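# Put the paper roll on the wooden holder's post

## Task

Lower the paper roll over the post of the wooden holder until it sits on the holder's base, then release it so no gripper, finger or camera cable is touching the roll.

## Robot and tools

Robot: two arms, left_arm and right_arm, each with a two-finger gripper. The left arm is on the +y side. The arm names do not match the left and right of the images. Loose objects may sometimes get a small push from outside. A camera cable resting on something counts as that arm touching it.

Frame: one scene frame, in metres. Its origin is at table-top height, halfway between the two arms' nominal bases. +x points out over the table, +z points up. The real bases sit a little off their nominal spots; only a BASES line gives their measured places. Each gripper's fingers point along its own +z axis and open and close along its own y axis. end_effector_position is the point between the finger pads, about 1 cm short of the fingertips. Reported positions and orientations can be off by a few centimetres, more at long reach. Friction and weight can leave a gripper resting a centimetre or more from its commanded pose in free air, so that alone does not mean contact.

Row format (used by execute_actions and move): 16 numbers, always both arms, even if only one moves. Numbers 1-8 are left_arm: x, y, z, qw, qx, qy, qz, opening. Numbers 9-16 are the same for right_arm. x, y, z is an absolute gripper position in the scene frame, in metres. The quaternion is an absolute orientation in the scene frame, w first. Opening runs from -1 (closed) to +1 (fully open, 0.094 m). An arm that should stay still must get its last reported full pose plus its intended opening in every row. To keep an orientation steady, reuse one fixed quaternion; do not copy a reading that has drifted. Each control step, the commanded orientation is clipped to within 40 degrees of the measured one. Position comes first when both cannot be met. Elbows never go fully straight, and very small moves may not happen.

execute_actions(actions, cameras):
- actions=[] is a look: it returns the state and pictures.
- [{"rows": [...], "steps": n}] runs 1-15 rows over up to 15 steps (5 minimum), each step 1/30 s, default 15. Each row covers one step, and the last row repeats to fill the steps.
- [{"steps": n}] waits up to 300 steps, counted from the previous result, with your reply time included.
- The call is refused, and nothing is sent, if any target lies more than 0.6 m from that arm's last reported position along any gripper axis.
- Results are read 5 steps before the action ends; those last steps play out while you think.
- Pictures come only for an empty list or when cameras asks for them (names, ["all"], or []).

move(target, speed, blend, blocking, cameras): steers each gripper in a straight line to its row. target is one 16-number row or a list of up to 15 rows, and the 0.6 m limit does not apply. speed is the top path speed in m/s, 0.002 to 2.9, default 0.25; rotation is capped at twice that in rad/s. It can be one value or one per target. blend is in metres, default 0, and rounds corners at intermediate targets. A move takes at least 0.5 s and is cut off at 10 s. The paths do not avoid obstacles or the other arm, and grippers lag and overshoot more at higher speed. Openings in the first row are sent at once. For later rows, opening changes are applied on arrival, after everything is at rest, with all arms paused meanwhile. blocking=false returns after about 0.5 s while the move continues. Pictures come by default. The result adds a move: line. done means the arm is at rest within 10 mm and 2 degrees. The other endings include off_target, moving, held and fault; arms not named are done. limits=paced means a pose was clipped, and limits=held means steps were withheld. Being done or off_target does not tell you about contact.

wait(seconds 0-10, cameras): lets time run and ends early if a move finishes. stop(cameras): brakes the current move; it needs some stopping room, and the fingers keep moving. zoom_image(camera, region): camera is cam_high, cam_left_wrist or cam_right_wrist. region is [x0, y0, x1, y1] in image pixels from the top-left, at most 504x504. finished_scene(scene): give the current scene number.

Gripping: grip_measured uses the same -1..1 scale as the command and may read up to about 2.7 mm wide when empty. On a hard part it can read about 3 mm narrower (or slightly wider), and narrower still on round parts. Fingers go to the commanded reading. About 0.05 below the reading at first contact (0.11 or more on round parts), the gripper squeezes at full force, roughly 50-64 N per pad. Close gently on anything fragile. To release, command an opening well above grip_measured.

Cameras: cam_high is fixed overhead; each arm also has a wrist camera. All images are 672x504, and calibration lines (K, distortion, T_world_to_cam) let you project scene points. Wrist pictures can lag during motion.

Joints, base to gripper: waist, shoulder, elbow, wrist pitch, wrist yaw, wrist roll, with the ranges given. Torques are the full drive output, including gravity, with offsets and noise. Joints 1-3 wrap at ±28 N m. A velocities entry of within noise means the arm is still.

Avoid: dropping the roll, letting go while it is still moving, or anything leaving the table. Avoid fast impacts and hard pushes; targets set far past a contact press harder. Keep the arms from hitting each other, and never close one gripper on the other's fingers. Do not route paths near an arm's own base, because that can flip its shoulder posture. Avoid long stretched reaches, loads held for a long time, and pushing at unreachable poses: these heat the motors. MOTOR HOT appears at 75 °C, at 90 °C the arm folds and stops working, and at 100 °C it collapses.

Each tool is called after "Request:" by a JSON object that holds its "name" and its "arguments".

## Session

Request:
{"name": "execute_actions", "arguments": {"actions": [], "cameras": ["all"]}}

Scene clock: 0.00 s of 4400.00 s.
left_arm: end_effector_position=(+0.3990, +0.2155, +0.3339) grip_measured=+1.000 end_effector_quat_wxyz=(+0.613, -0.149, +0.751, -0.193) | right_arm: end_effector_position=(+0.2363, -0.1520, +0.2376) grip_measured=+1.000 end_effector_quat_wxyz=(+0.503, -0.064, +0.821, +0.263)
Joint positions: left_arm=[-0.192 0.968 0.891 -0.096 -0.063 -0.512 0.094] | right_arm=[0.621 0.795 0.631 -0.201 0.071 0.431 0.094]
Joint velocities: within noise
Joint torques (N m): no reading
Motor temperatures (°C): left_arm=[23 24 21 24 22 21 23] | right_arm=[23 23 23 22 22 23 24]
Heat: left arm: 24 °C; right arm: 24 °C.
Hand target: left_arm +0.3971, +0.2160, +0.3393; +0.618, -0.147, +0.748, -0.193 | right_arm +0.2363, -0.1523, +0.2440; +0.509, -0.063, +0.816, +0.265

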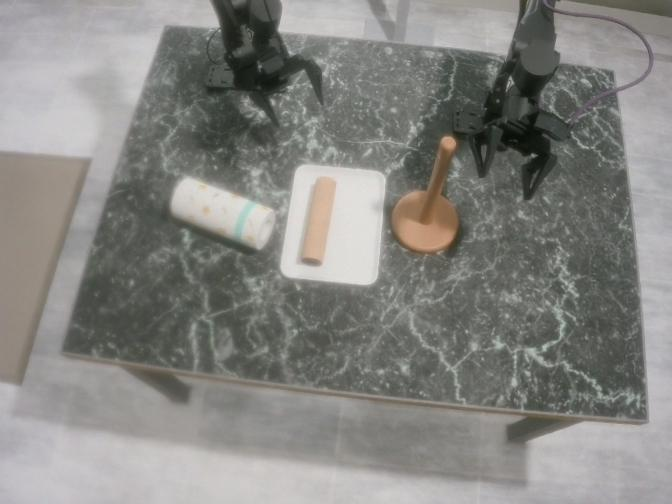

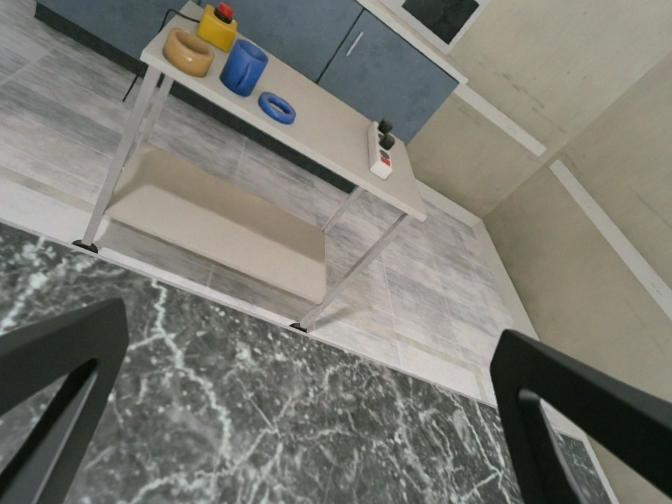

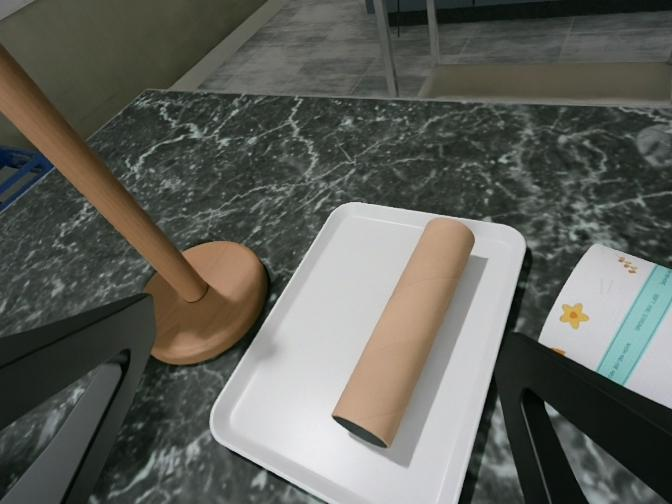

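Request:
{"name": "zoom_image", "arguments": {"camera": "cam_high", "region": [150, 160, 300, 270]}}

Request:
{"name": "zoom_image", "arguments": {"camera": "cam_high", "region": [370, 120, 490, 270]}}

Request:
{"name": "zoom_image", "arguments": {"camera": "cam_right_wrist", "region": [0, 0, 504, 504]}}

Scaled by 3.360 from the camera's 672x504 image, which has a finer 960x720 frame.

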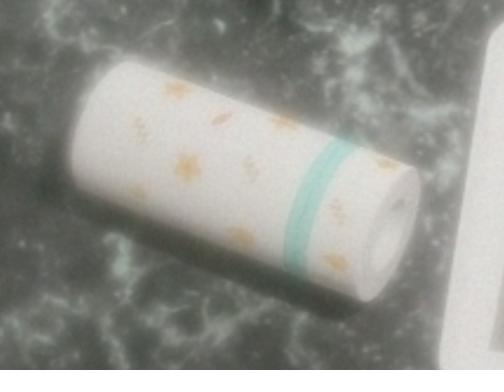

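Scaled by 3.360 from the camera's 672x504 image, which has a finer 960x720 frame.

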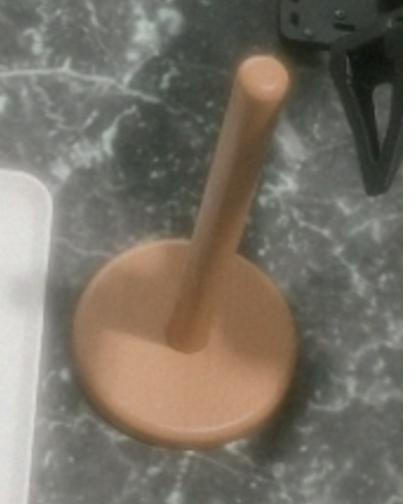

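Scaled by 1.000.

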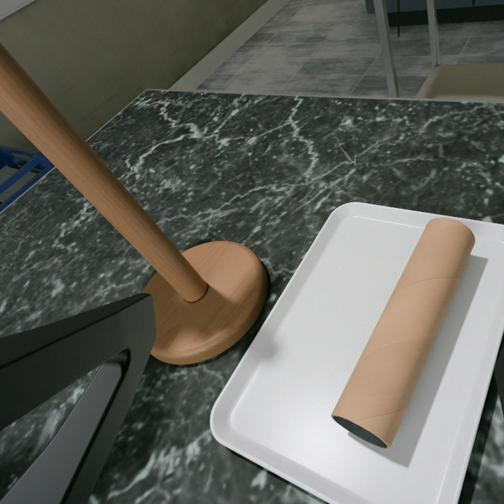

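Request:
{"name": "move", "arguments": {"target": [0.38, 0.34, 0.335, 0.616, -0.148, 0.75, -0.193, 1, 0.373, -0.285, 0.15, 0, -0.6108, 0.7918, 0, 1], "speed": 0.5}}

Request:
{"name": "zoom_image", "arguments": {"camera": "cam_high", "region": [240, 190, 290, 260]}}

Scene clock: 21.47 s of 4400.00 s.
left_arm: end_effector_position=(+0.3794, +0.3388, +0.3328) grip_measured=+1.000 end_effector_quat_wxyz=(+0.615, -0.154, +0.748, -0.197) | right_arm: end_effector_position=(+0.3698, -0.2871, +0.1541) grip_measured=+1.000 end_effector_quat_wxyz=(+0.009, -0.605, +0.796, -0.002)
Joint positions: left_arm=[0.479 0.973 0.891 -0.119 0.595 -0.398 0.094] | right_arm=[0.093 2.079 2.052 -1.526 -0.006 -1.194 0.094]
Joint velocities: within noise
Joint torques (N m): left_arm=[0.46 -2.07 8.9 1.94 0.12 0.13] | right_arm=[0.47 -9.61 9.29 0.08 0.05 -0.05]
Motor temperatures (°C): left_arm=[23 24 22 29 22 21 23] | right_arm=[23 24 24 27 22 23 24]
Heat: left arm: 29 °C; right arm: 27 °C.
Hand target: left_arm +0.3800, +0.3400, +0.3348; +0.616, -0.148, +0.750, -0.193 | right_arm +0.3729, -0.2849, +0.1500; +0.001, -0.611, +0.792, +0.000
Off the commanded pose: left_arm 0.003 m, 1 deg | right_arm 0.006 m, 1 deg.
Kept back: nothing.
move: done
camera_calibration:
cam_left_wrist: T_world_to_cam=[[-0.00886809, -0.808499, 0.58843, 0.0773322], [-0.635089, -0.449978, -0.627838, 0.627235], [0.772388, -0.379274, -0.509479, 0.108706], [0, 0, 0, 1]] pos_world=[0.315073, 0.385994, 0.403681]
cam_right_wrist: T_world_to_cam=[[0.988997, -0.147596, -0.0100196, -0.407436], [-0.125818, -0.874824, 0.467818, -0.252965], [-0.0778137, -0.46141, -0.883768, 0.136336], [0, 0, 0, 1]] pos_world=[0.381735, -0.218529, 0.234749]

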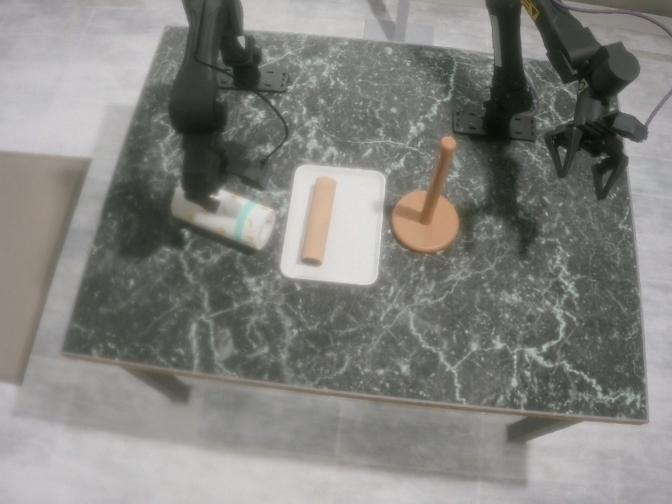

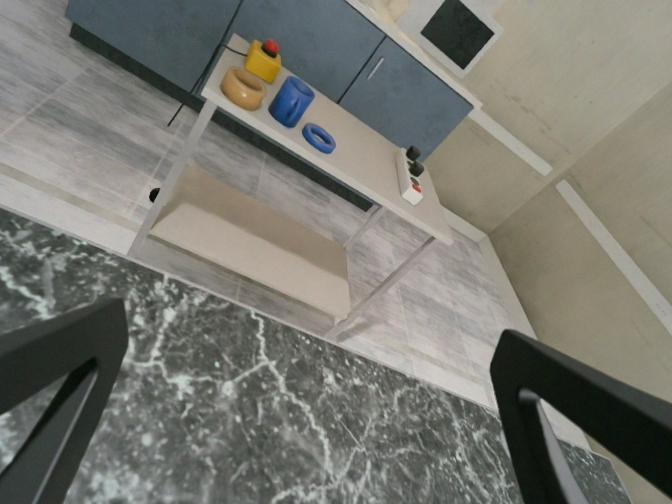

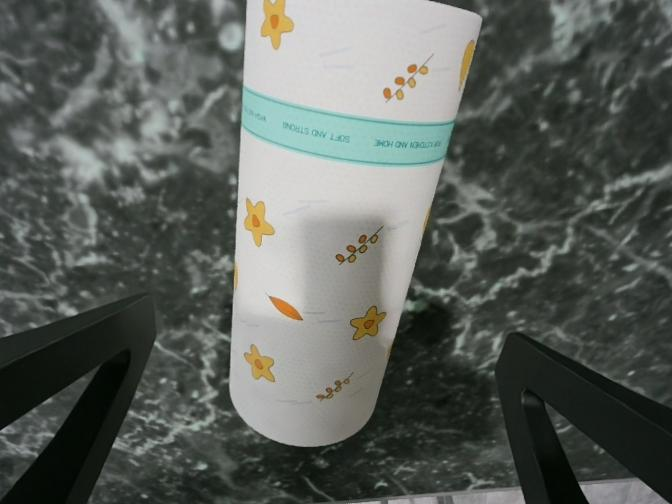

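Scaled by 7.200 from the camera's 672x504 image, which has a finer 960x720 frame.

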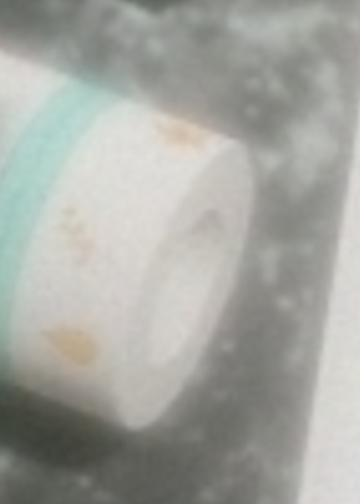

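Request:
{"name": "move", "arguments": {"target": [[0.38, 0.34, 0.335, 0.616, -0.148, 0.75, -0.193, 1, 0.3695, -0.2924, 0.042, 0, -0.5983, 0.8013, 0, 1], [0.38, 0.34, 0.335, 0.616, -0.148, 0.75, -0.193, 1, 0.3695, -0.2924, 0.042, 0, -0.5983, 0.8013, 0, 0.5]], "speed": 0.2}}

Scene clock: 26.00 s of 4400.00 s.
left_arm: end_effector_position=(+0.3794, +0.3386, +0.3328) grip_measured=+1.000 end_effector_quat_wxyz=(+0.615, -0.153, +0.748, -0.197) | right_arm: end_effector_position=(+0.3720, -0.2891, +0.0521) grip_measured=+0.638 end_effector_quat_wxyz=(+0.009, -0.603, +0.797, -0.005)
Joint positions: left_arm=[0.479 0.973 0.891 -0.119 0.596 -0.398 0.094] | right_arm=[0.09 2.079 1.645 -1.115 -0.001 -1.193 0.077]
Joint velocities: within noise
Joint torques (N m): left_arm=[0.47 -2.11 8.91 1.96 0.14 0.13] | right_arm=[-0.58 -11.02 5.14 0.36 0 0.07]
Motor temperatures (°C): left_arm=[23 24 23 29 22 21 23] | right_arm=[23 24 24 26 22 23 24]
Heat: left arm: 29 °C; right arm: 26 °C.
Hand target: left_arm +0.3800, +0.3400, +0.3348; +0.616, -0.148, +0.750, -0.193 | right_arm +0.3694, -0.2924, +0.0423; +0.000, -0.598, +0.801, +0.000
Off the commanded pose: left_arm 0.003 m, 1 deg | right_arm 0.011 m, 1 deg.
Kept back: nothing.
move: off_target (right_arm); target 2's new opening was sent with right_arm's hand 0.011 m and 1 deg from that target
camera_calibration:
cam_left_wrist: T_world_to_cam=[[-0.00956322, -0.808615, 0.588261, 0.077585], [-0.635405, -0.449335, -0.62798, 0.627163], [0.77212, -0.379789, -0.509501, 0.108882], [0, 0, 0, 1]] pos_world=[0.315174, 0.385895, 0.403681]
cam_right_wrist: T_world_to_cam=[[0.988334, -0.152236, -0.0045527, -0.412255], [-0.132135, -0.871934, 0.471456, -0.203663], [-0.0757421, -0.465354, -0.881878, 0.0434444], [0, 0, 0, 1]] pos_world=[0.383825, -0.220123, 0.132454]

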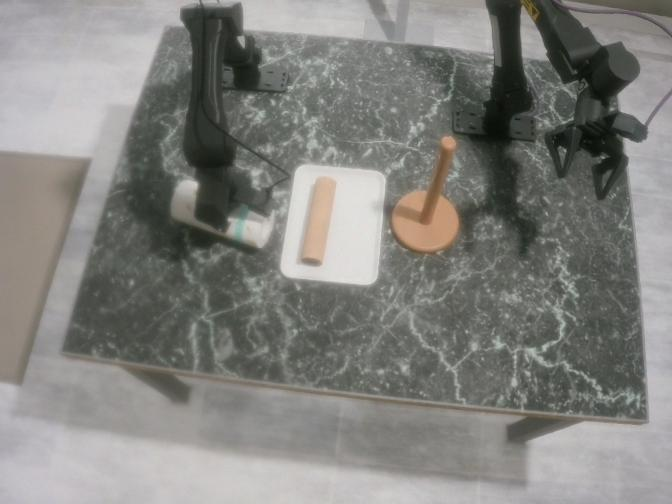

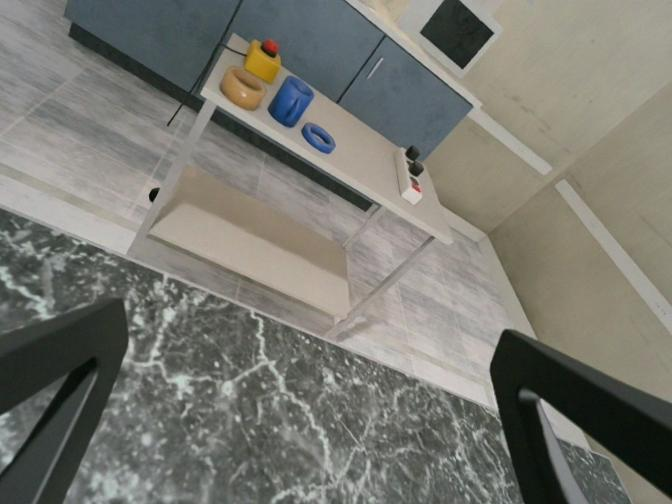

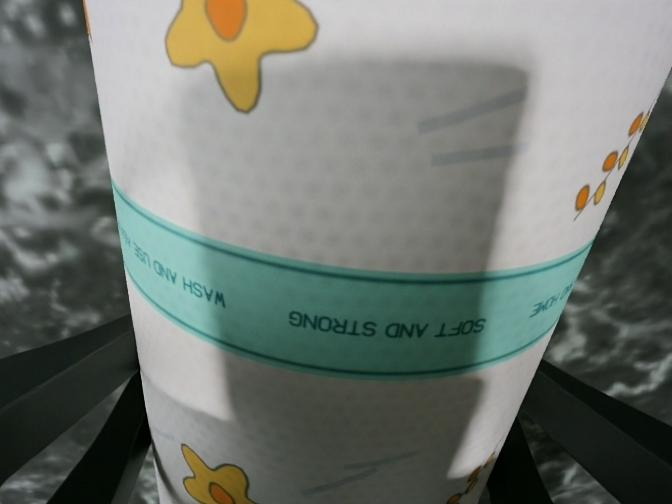

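Request:
{"name": "move", "arguments": {"target": [[0.38, 0.34, 0.335, 0.616, -0.148, 0.75, -0.193, 1, 0.31, 0.0, 0.445, 0.5135, -0.4263, 0.6691, 0.3271, 0.5], [0.38, 0.34, 0.335, 0.616, -0.148, 0.75, -0.193, 1, 0.32, 0.128, 0.465, 0.6124, -0.3536, 0.6124, 0.3536, 0.5]], "speed": 0.4, "blend": 0.05}}

Request:
{"name": "zoom_image", "arguments": {"camera": "cam_high", "region": [360, 40, 540, 260]}}

Scene clock: 32.93 s of 4400.00 s.
left_arm: end_effector_position=(+0.3794, +0.3386, +0.3328) grip_measured=+1.000 end_effector_quat_wxyz=(+0.615, -0.153, +0.748, -0.197) | right_arm: end_effector_position=(+0.3155, +0.1248, +0.4506) grip_measured=+0.643 end_effector_quat_wxyz=(+0.597, -0.364, +0.624, +0.349)
Joint positions: left_arm=[0.479 0.973 0.891 -0.119 0.596 -0.398 0.094] | right_arm=[0.852 1.83 1.945 -0.159 -0.192 -0.007 0.077]
Joint velocities: within noise
Joint torques (N m): left_arm=[0.43 -2.11 8.87 1.95 0.14 0.13] | right_arm=[0.13 -9.48 11.55 2.24 0.11 0.1]
Motor temperatures (°C): left_arm=[23 24 23 30 22 21 23] | right_arm=[23 25 24 26 22 23 25]
Heat: left arm: 30 °C; right arm: 26 °C.
Hand target: left_arm +0.3800, +0.3401, +0.3348; +0.616, -0.148, +0.750, -0.193 | right_arm +0.3194, +0.1270, +0.4646; +0.612, -0.354, +0.612, +0.354
Off the commanded pose: left_arm 0.003 m, 1 deg | right_arm 0.015 m, 3 deg.
Kept back: nothing.
move: off_target (right_arm)
camera_calibration:
cam_left_wrist: T_world_to_cam=[[-0.00956322, -0.808615, 0.588261, 0.077585], [-0.635405, -0.449335, -0.62798, 0.627163], [0.77212, -0.379789, -0.509501, 0.108882], [0, 0, 0, 1]] pos_world=[0.315174, 0.385895, 0.403681]
cam_right_wrist: T_world_to_cam=[[0.87951, -0.460752, 0.119036, -0.27447], [-0.149769, -0.505429, -0.849771, 0.517001], [0.451698, 0.729554, -0.513536, 0.101699], [0, 0, 0, 1]] pos_world=[0.272893, 0.0606498, 0.524231]

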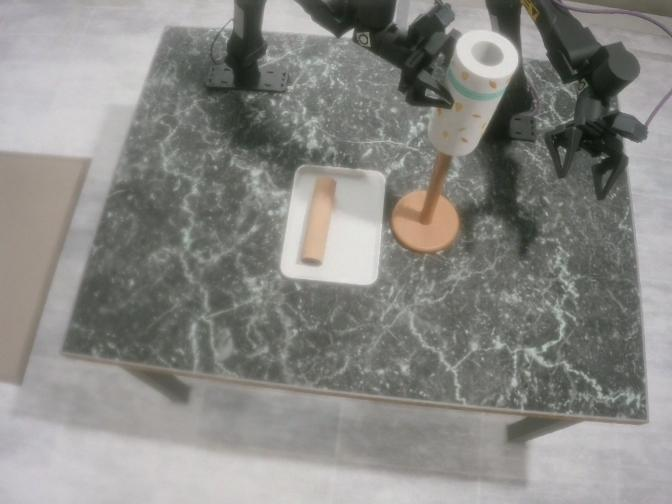

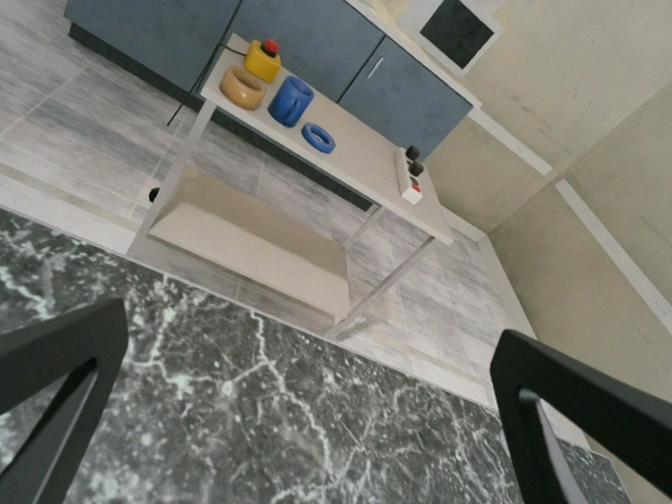

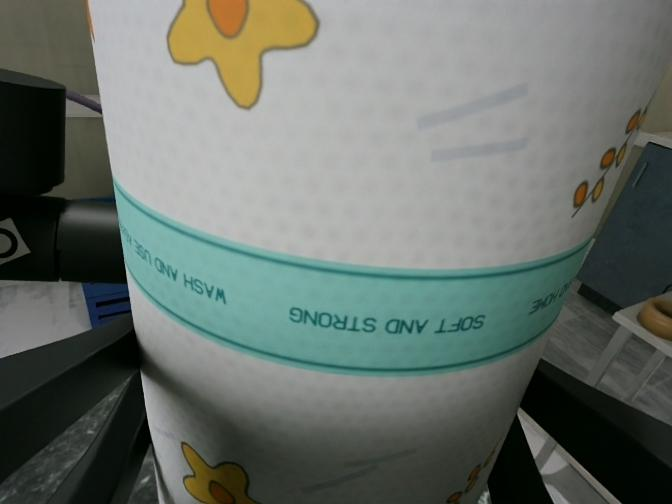

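Scaled by 2.291 from the camera's 672x504 image, which has a finer 960x720 frame.

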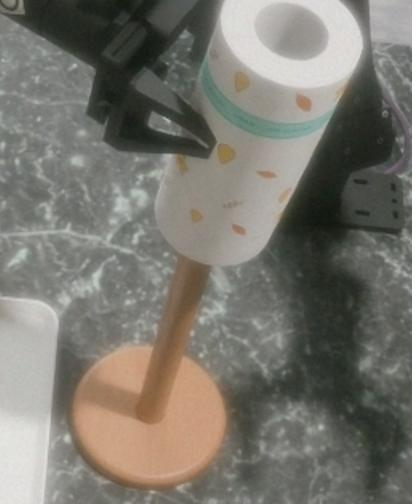

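Request:
{"name": "zoom_image", "arguments": {"camera": "cam_high", "region": [415, 100, 495, 170]}}

Request:
{"name": "zoom_image", "arguments": {"camera": "cam_high", "region": [445, 25, 525, 95]}}

Scaled by 6.300 from the camera's 672x504 image, which has a finer 960x720 frame.

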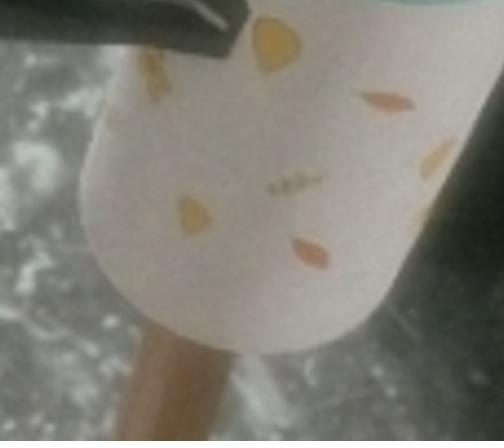

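Scaled by 6.300 from the camera's 672x504 image, which has a finer 960x720 frame.

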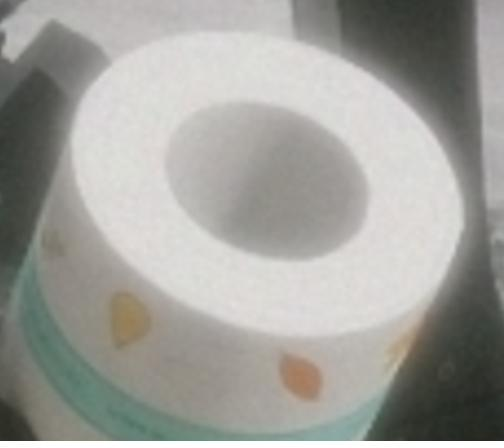

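Request:
{"name": "move", "arguments": {"target": [[0.38, 0.34, 0.335, 0.616, -0.148, 0.75, -0.193, 1, 0.320, 0.1166, 0.462, 0.6282, -0.3442, 0.5962, 0.3627, 0.5], [0.38, 0.34, 0.335, 0.616, -0.148, 0.75, -0.193, 1, 0.320, 0.1166, 0.42, 0.6282, -0.3442, 0.5962, 0.3627, 0.5]], "speed": [0.15, 0.1], "cameras": ["cam_high", "cam_right_wrist"]}}

Request:
{"name": "zoom_image", "arguments": {"camera": "cam_high", "region": [415, 110, 495, 180]}}

Request:
{"name": "zoom_image", "arguments": {"camera": "cam_high", "region": [440, 35, 520, 105]}}

Scene clock: 39.27 s of 4400.00 s.
left_arm: end_effector_position=(+0.3794, +0.3386, +0.3328) grip_measured=+1.000 end_effector_quat_wxyz=(+0.615, -0.153, +0.748, -0.197) | right_arm: end_effector_position=(+0.3286, +0.1301, +0.3848) grip_measured=+0.643 end_effector_quat_wxyz=(+0.601, -0.356, +0.624, +0.350)
Joint positions: left_arm=[0.479 0.973 0.891 -0.119 0.596 -0.398 0.094] | right_arm=[0.841 1.818 1.651 0.134 -0.192 0.004 0.077]
Joint velocities: within noise
Joint torques (N m): left_arm=[0.47 -2.04 8.92 1.95 0.13 0.15] | right_arm=[-0.44 -17.01 6.61 2.43 -0.09 0.1]
Motor temperatures (°C): left_arm=[23 24 23 30 22 21 23] | right_arm=[23 25 24 27 22 23 25]
Heat: left arm: 30 °C; right arm: 27 °C.
Hand target: left_arm +0.3800, +0.3401, +0.3348; +0.616, -0.148, +0.750, -0.193 | right_arm +0.3199, +0.1169, +0.4196; +0.628, -0.345, +0.596, +0.362
Off the commanded pose: left_arm 0.003 m, 1 deg | right_arm 0.039 m, 5 deg.
Kept back: nothing.
move: off_target (right_arm)
camera_calibration:
cam_right_wrist: T_world_to_cam=[[0.87415, -0.472736, 0.111274, -0.269386], [-0.157134, -0.492104, -0.856237, 0.468914], [0.459533, 0.730995, -0.504456, 0.0517888], [0, 0, 0, 1]] pos_world=[0.285368, 0.0655483, 0.457602]
Images, in order (width x height): cam_high 672x504, cam_right_wrist 672x504.

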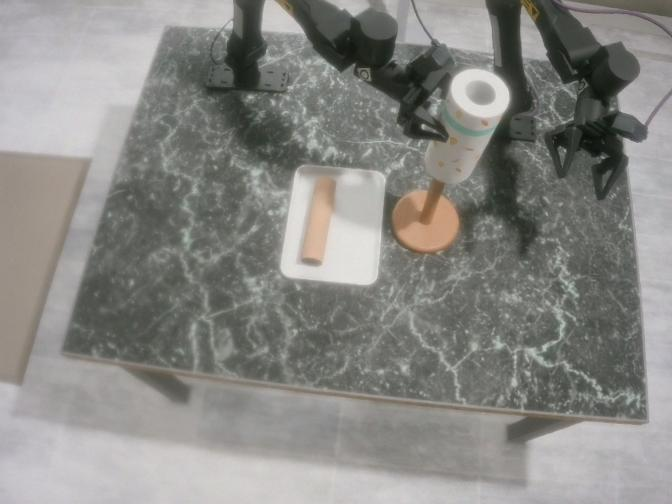

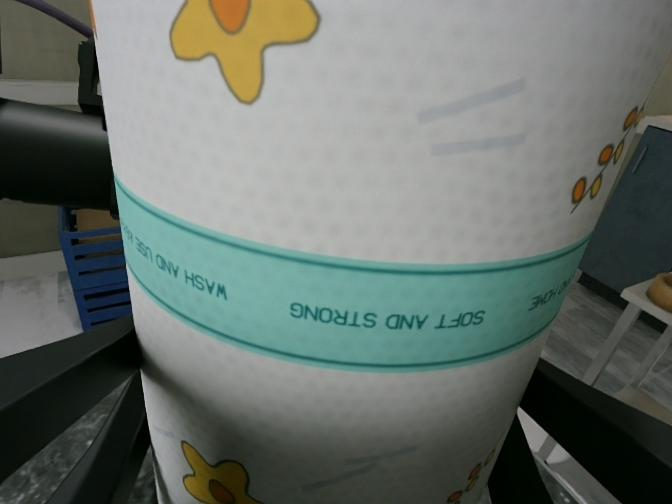

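Scaled by 6.300 from the camera's 672x504 image, which has a finer 960x720 frame.

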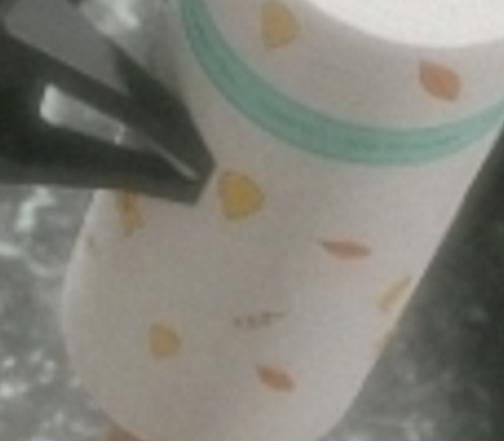

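Scaled by 6.300 from the camera's 672x504 image, which has a finer 960x720 frame.

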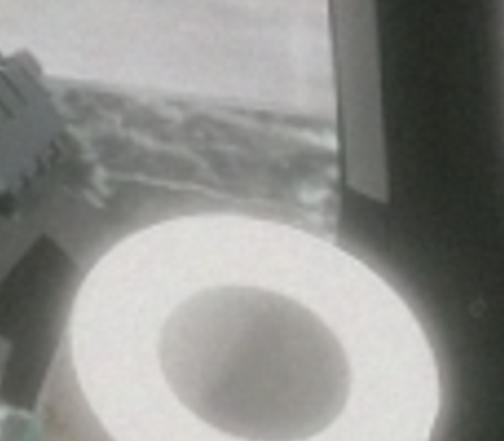

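Request:
{"name": "move", "arguments": {"target": [0.38, 0.34, 0.335, 0.616, -0.148, 0.75, -0.193, 1, 0.319, 0.1155, 0.21, 0.6282, -0.3442, 0.5962, 0.3627, 0.5], "speed": 0.15, "cameras": ["cam_high", "cam_right_wrist"]}}

Request:
{"name": "zoom_image", "arguments": {"camera": "cam_high", "region": [370, 100, 510, 270]}}

Scene clock: 44.57 s of 4400.00 s.
left_arm: end_effector_position=(+0.3794, +0.3386, +0.3328) grip_measured=+1.000 end_effector_quat_wxyz=(+0.615, -0.153, +0.748, -0.197) | right_arm: end_effector_position=(+0.3171, +0.1169, +0.2168) grip_measured=+0.643 end_effector_quat_wxyz=(+0.628, -0.346, +0.596, +0.360)
Joint positions: left_arm=[0.479 0.973 0.891 -0.119 0.596 -0.397 0.094] | right_arm=[0.841 1.967 1.052 0.965 -0.192 0.004 0.077]
Joint velocities: within noise
Joint torques (N m): left_arm=[0.43 -2.1 8.94 1.94 0.14 0.14] | right_arm=[-0.43 -10.06 5.89 2.22 -0.08 0.11]
Motor temperatures (°C): left_arm=[23 24 23 30 22 21 23] | right_arm=[23 27 24 29 22 23 25]
Heat: left arm: 30 °C; right arm: 29 °C.
Hand target: left_arm +0.3800, +0.3401, +0.3348; +0.616, -0.148, +0.750, -0.193 | right_arm +0.3189, +0.1154, +0.2100; +0.628, -0.344, +0.596, +0.363
Off the commanded pose: left_arm 0.003 m, 1 deg | right_arm 0.007 m, 0 deg.
Kept back: nothing.
move: done
camera_calibration:
cam_right_wrist: T_world_to_cam=[[0.867602, -0.480245, 0.12896, -0.247773], [-0.109309, -0.437192, -0.892701, 0.303077], [0.485096, 0.760413, -0.431803, -0.0452767], [0, 0, 0, 1]] pos_world=[0.270061, 0.0479401, 0.282959]
Images, in order (width x height): cam_high 672x504, cam_right_wrist 672x504.

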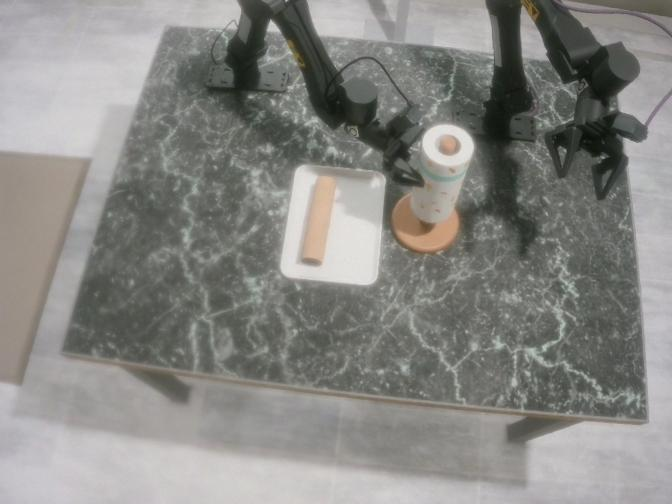

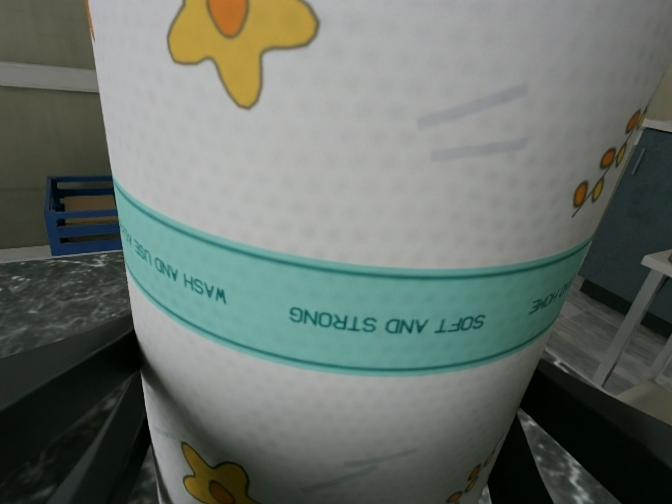

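Scaled by 2.965 from the camera's 672x504 image, which has a finer 960x720 frame.

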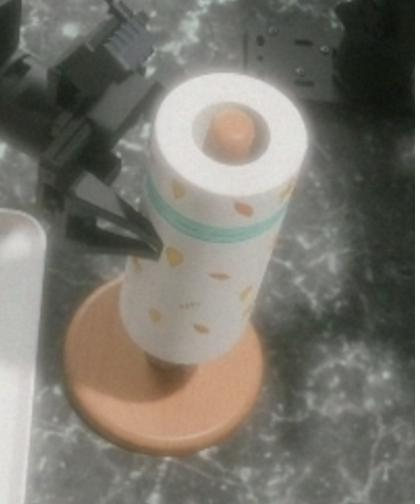

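Request:
{"name": "move", "arguments": {"target": [[0.38, 0.34, 0.335, 0.616, -0.148, 0.75, -0.193, 1, 0.320, 0.1125, 0.155, 0.6150, -0.3520, 0.6097, 0.3551, 0.5], [0.38, 0.34, 0.335, 0.616, -0.148, 0.75, -0.193, 1, 0.320, 0.1125, 0.132, 0.6150, -0.3520, 0.6097, 0.3551, 0.5]], "speed": [0.12, 0.06], "cameras": ["cam_high", "cam_right_wrist"]}}

Request:
{"name": "zoom_image", "arguments": {"camera": "cam_high", "region": [370, 120, 510, 270]}}

Scene clock: 47.10 s of 4400.00 s.
left_arm: end_effector_position=(+0.3794, +0.3386, +0.3328) grip_measured=+1.000 end_effector_quat_wxyz=(+0.615, -0.153, +0.748, -0.197) | right_arm: end_effector_position=(+0.3188, +0.1165, +0.1443) grip_measured=+0.643 end_effector_quat_wxyz=(+0.617, -0.350, +0.608, +0.356)
Joint positions: left_arm=[0.479 0.973 0.891 -0.119 0.596 -0.397 0.094] | right_arm=[0.837 2.15 1 1.165 -0.196 0.004 0.077]
Joint velocities: within noise
Joint torques (N m): left_arm=[0.55 -2.07 8.92 1.95 0.12 0.14] | right_arm=[-0.73 -10.03 4.46 2.27 -0.13 0.01]
Motor temperatures (°C): left_arm=[23 24 23 30 22 21 23] | right_arm=[23 26 24 29 22 23 25]
Heat: left arm: 30 °C; right arm: 29 °C.
Hand target: left_arm +0.3800, +0.3401, +0.3348; +0.616, -0.148, +0.750, -0.193 | right_arm +0.3198, +0.1125, +0.1320; +0.615, -0.352, +0.610, +0.355
Off the commanded pose: left_arm 0.003 m, 1 deg | right_arm 0.013 m, 0 deg.
Kept back: nothing.
move: off_target (right_arm)
camera_calibration:
cam_right_wrist: T_world_to_cam=[[0.87045, -0.476982, 0.121677, -0.240282], [-0.129505, -0.460369, -0.878231, 0.245448], [0.474917, 0.748698, -0.462499, -0.0680597], [0, 0, 0, 1]] pos_world=[0.273263, 0.0493424, 0.213319]
Images, in order (width x height): cam_high 672x504, cam_right_wrist 672x504.

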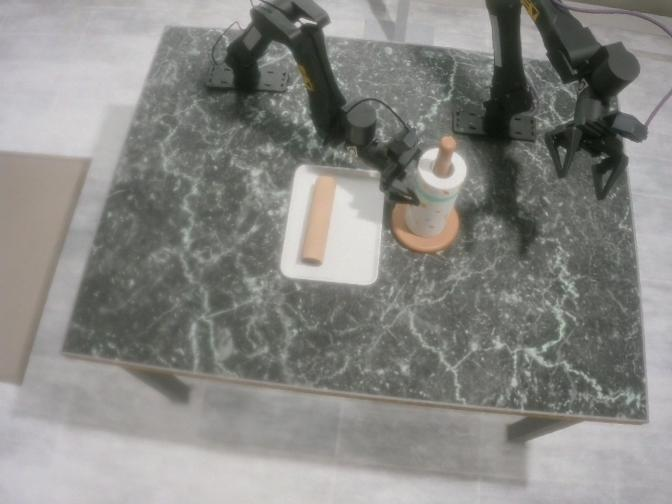

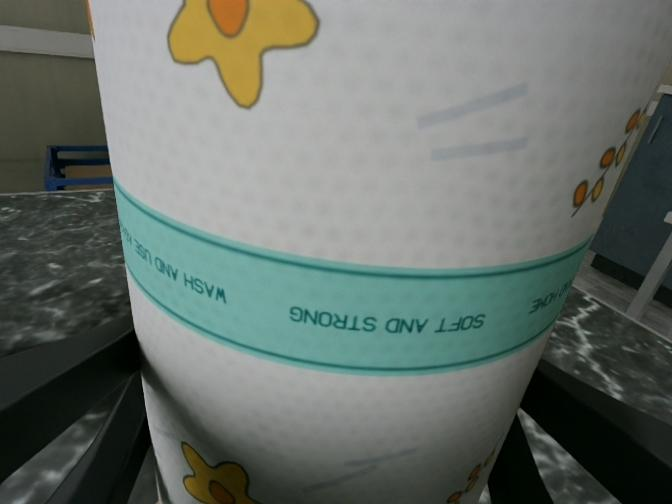

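Scaled by 3.360 from the camera's 672x504 image, which has a finer 960x720 frame.

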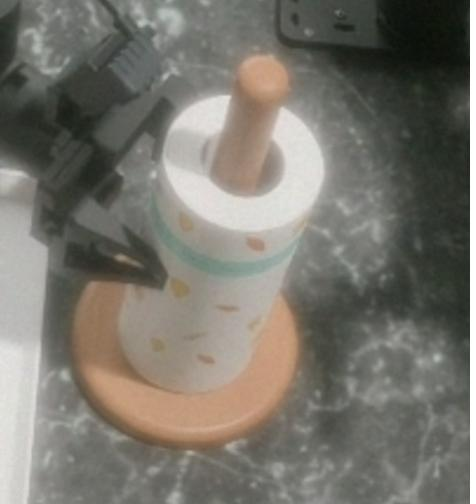

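Request:
{"name": "move", "arguments": {"target": [0.38, 0.34, 0.335, 0.616, -0.148, 0.75, -0.193, 1, 0.321, 0.1125, 0.117, 0.6150, -0.3520, 0.6097, 0.3551, 0.5], "speed": 0.06, "cameras": ["cam_high", "cam_right_wrist"]}}

Request:
{"name": "zoom_image", "arguments": {"camera": "cam_high", "region": [370, 120, 510, 270]}}

Scene clock: 48.80 s of 4400.00 s.
left_arm: end_effector_position=(+0.3794, +0.3386, +0.3328) grip_measured=+1.000 end_effector_quat_wxyz=(+0.615, -0.153, +0.748, -0.197) | right_arm: end_effector_position=(+0.3196, +0.1161, +0.1430) grip_measured=+0.643 end_effector_quat_wxyz=(+0.631, -0.346, +0.593, +0.361)
Joint positions: left_arm=[0.479 0.973 0.891 -0.119 0.596 -0.397 0.094] | right_arm=[0.834 2.19 1 1.248 -0.2 0.004 0.077]
Joint velocities: within noise
Joint torques (N m): left_arm=[0.49 -2.03 8.92 1.95 0.12 0.12] | right_arm=[-0.65 -9.26 4.26 1.89 -0.11 0.01]
Motor temperatures (°C): left_arm=[23 24 23 31 22 21 23] | right_arm=[23 26 24 29 22 23 25]
Heat: left arm: 31 °C; right arm: 29 °C.
Hand target: left_arm +0.3800, +0.3401, +0.3348; +0.616, -0.148, +0.750, -0.193 | right_arm +0.3204, +0.1120, +0.1175; +0.615, -0.352, +0.610, +0.355
Off the commanded pose: left_arm 0.003 m, 1 deg | right_arm 0.026 m, 3 deg.
Kept back: nothing.
move: off_target (right_arm)
camera_calibration:
cam_right_wrist: T_world_to_cam=[[0.867542, -0.479746, 0.131206, -0.241135], [-0.103219, -0.431724, -0.89608, 0.234968], [0.486536, 0.763844, -0.424058, -0.0795736], [0, 0, 0, 1]] pos_world=[0.272164, 0.0465395, 0.208445]
Images, in order (width x height): cam_high 672x504, cam_right_wrist 672x504.

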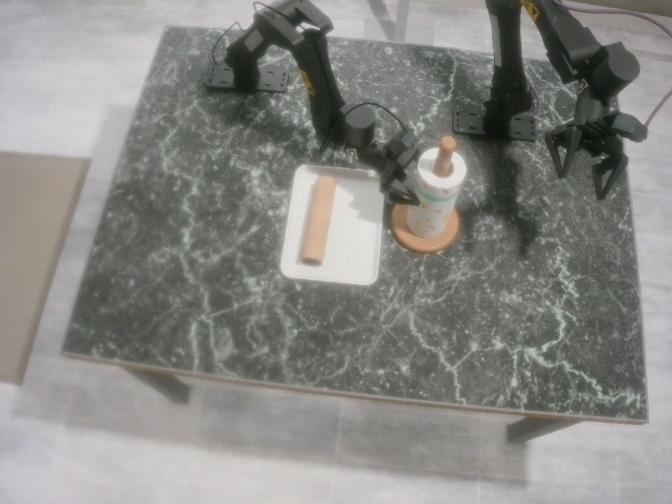

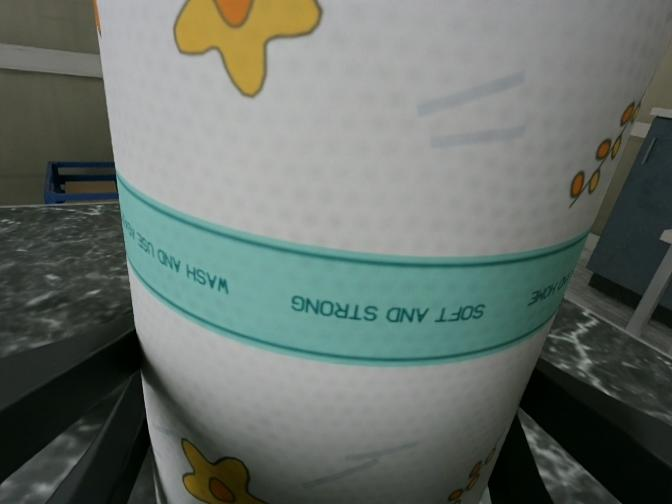

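Scaled by 3.360 from the camera's 672x504 image, which has a finer 960x720 frame.

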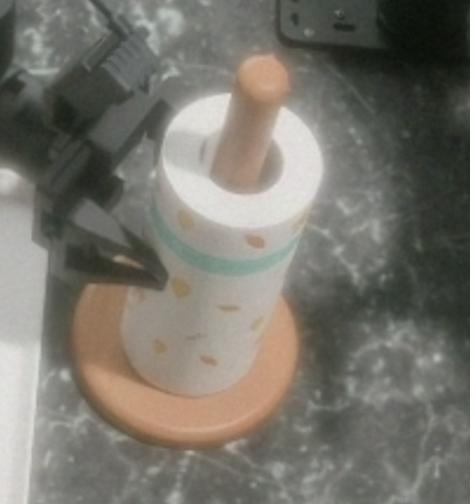

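Request:
{"name": "move", "arguments": {"target": [[0.38, 0.34, 0.335, 0.616, -0.148, 0.75, -0.193, 1, 0.3205, 0.1135, 0.134, 0.6150, -0.3520, 0.6097, 0.3551, 0.5], [0.38, 0.34, 0.335, 0.616, -0.148, 0.75, -0.193, 1, 0.3205, 0.1135, 0.134, 0.6150, -0.3520, 0.6097, 0.3551, 1], [0.38, 0.34, 0.335, 0.616, -0.148, 0.75, -0.193, 1, 0.258, 0.005, 0.145, 0.6150, -0.3520, 0.6097, 0.3551, 1]], "speed": [0.1, 0.1, 0.2]}}

Request:
{"name": "zoom_image", "arguments": {"camera": "cam_high", "region": [370, 120, 510, 270]}}

Scene clock: 51.93 s of 4400.00 s.
left_arm: end_effector_position=(+0.3794, +0.3386, +0.3328) grip_measured=+1.000 end_effector_quat_wxyz=(+0.615, -0.153, +0.748, -0.197) | right_arm: end_effector_position=(+0.2611, +0.0087, +0.1310) grip_measured=+0.998 end_effector_quat_wxyz=(+0.603, -0.352, +0.624, +0.350)
Joint positions: left_arm=[0.479 0.973 0.891 -0.119 0.596 -0.397 0.094] | right_arm=[0.739 1.886 0.481 1.377 -0.288 0.004 0.094]
Joint velocities: within noise
Joint torques (N m): left_arm=[0.43 -2.1 8.84 1.97 0.13 0.14] | right_arm=[-0.54 -11.78 3.1 2.12 -0.13 0.02]
Motor temperatures (°C): left_arm=[23 24 23 31 22 21 23] | right_arm=[23 27 24 29 22 23 25]
Heat: left arm: 31 °C; right arm: 29 °C.
Hand target: left_arm +0.3800, +0.3401, +0.3348; +0.616, -0.148, +0.750, -0.193 | right_arm +0.2581, +0.0053, +0.1446; +0.615, -0.352, +0.610, +0.355
Off the commanded pose: left_arm 0.003 m, 1 deg | right_arm 0.015 m, 2 deg.
Kept back: nothing.
move: off_target (right_arm); target 2's new opening was sent with right_arm's hand 0.008 m and 3 deg from that target
camera_calibration:
cam_left_wrist: T_world_to_cam=[[-0.00962158, -0.80886, 0.587922, 0.0778344], [-0.635381, -0.449054, -0.628205, 0.627138], [0.772139, -0.379599, -0.509614, 0.108849], [0, 0, 0, 1]] pos_world=[0.315174, 0.385895, 0.403681]
cam_right_wrist: T_world_to_cam=[[0.871161, -0.478705, 0.109181, -0.238389], [-0.159555, -0.486303, -0.859099, 0.182154], [0.46435, 0.730993, -0.500028, 0.0417456], [0, 0, 0, 1]] pos_world=[0.217354, -0.056052, 0.20339]

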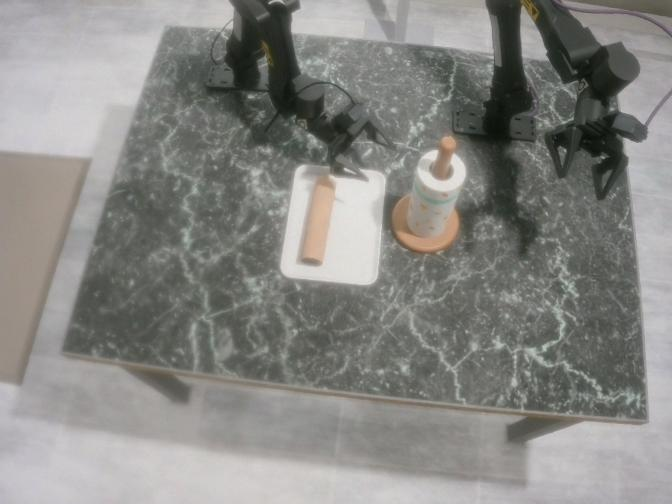

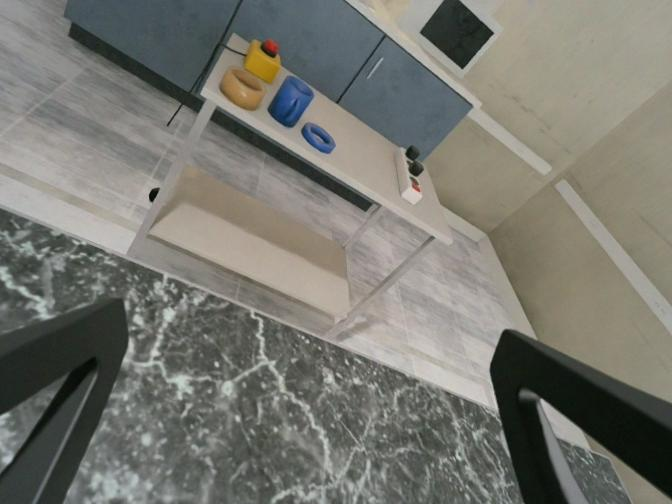

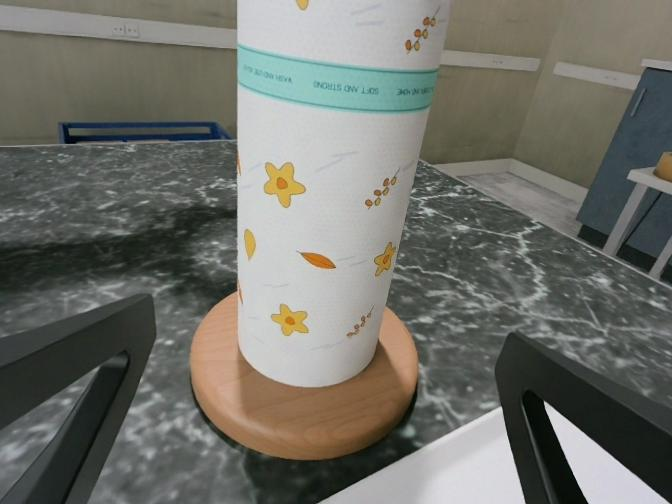

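Scaled by 3.360 from the camera's 672x504 image, which has a finer 960x720 frame.

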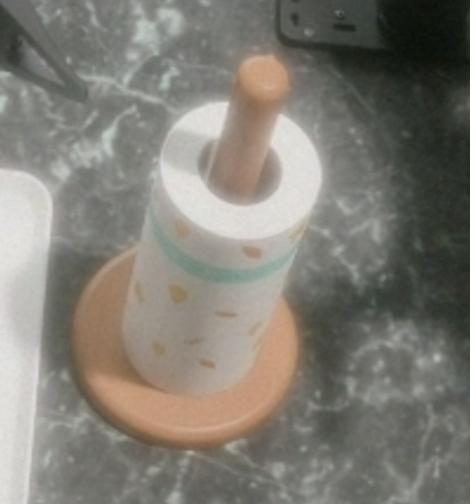

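The roll is sitting on the holder's base and the hand has let go and backed away, so this scene is finished.

Request:
{"name": "finished_scene", "arguments": {"scene": 1}}

The scene is finished: the task was done.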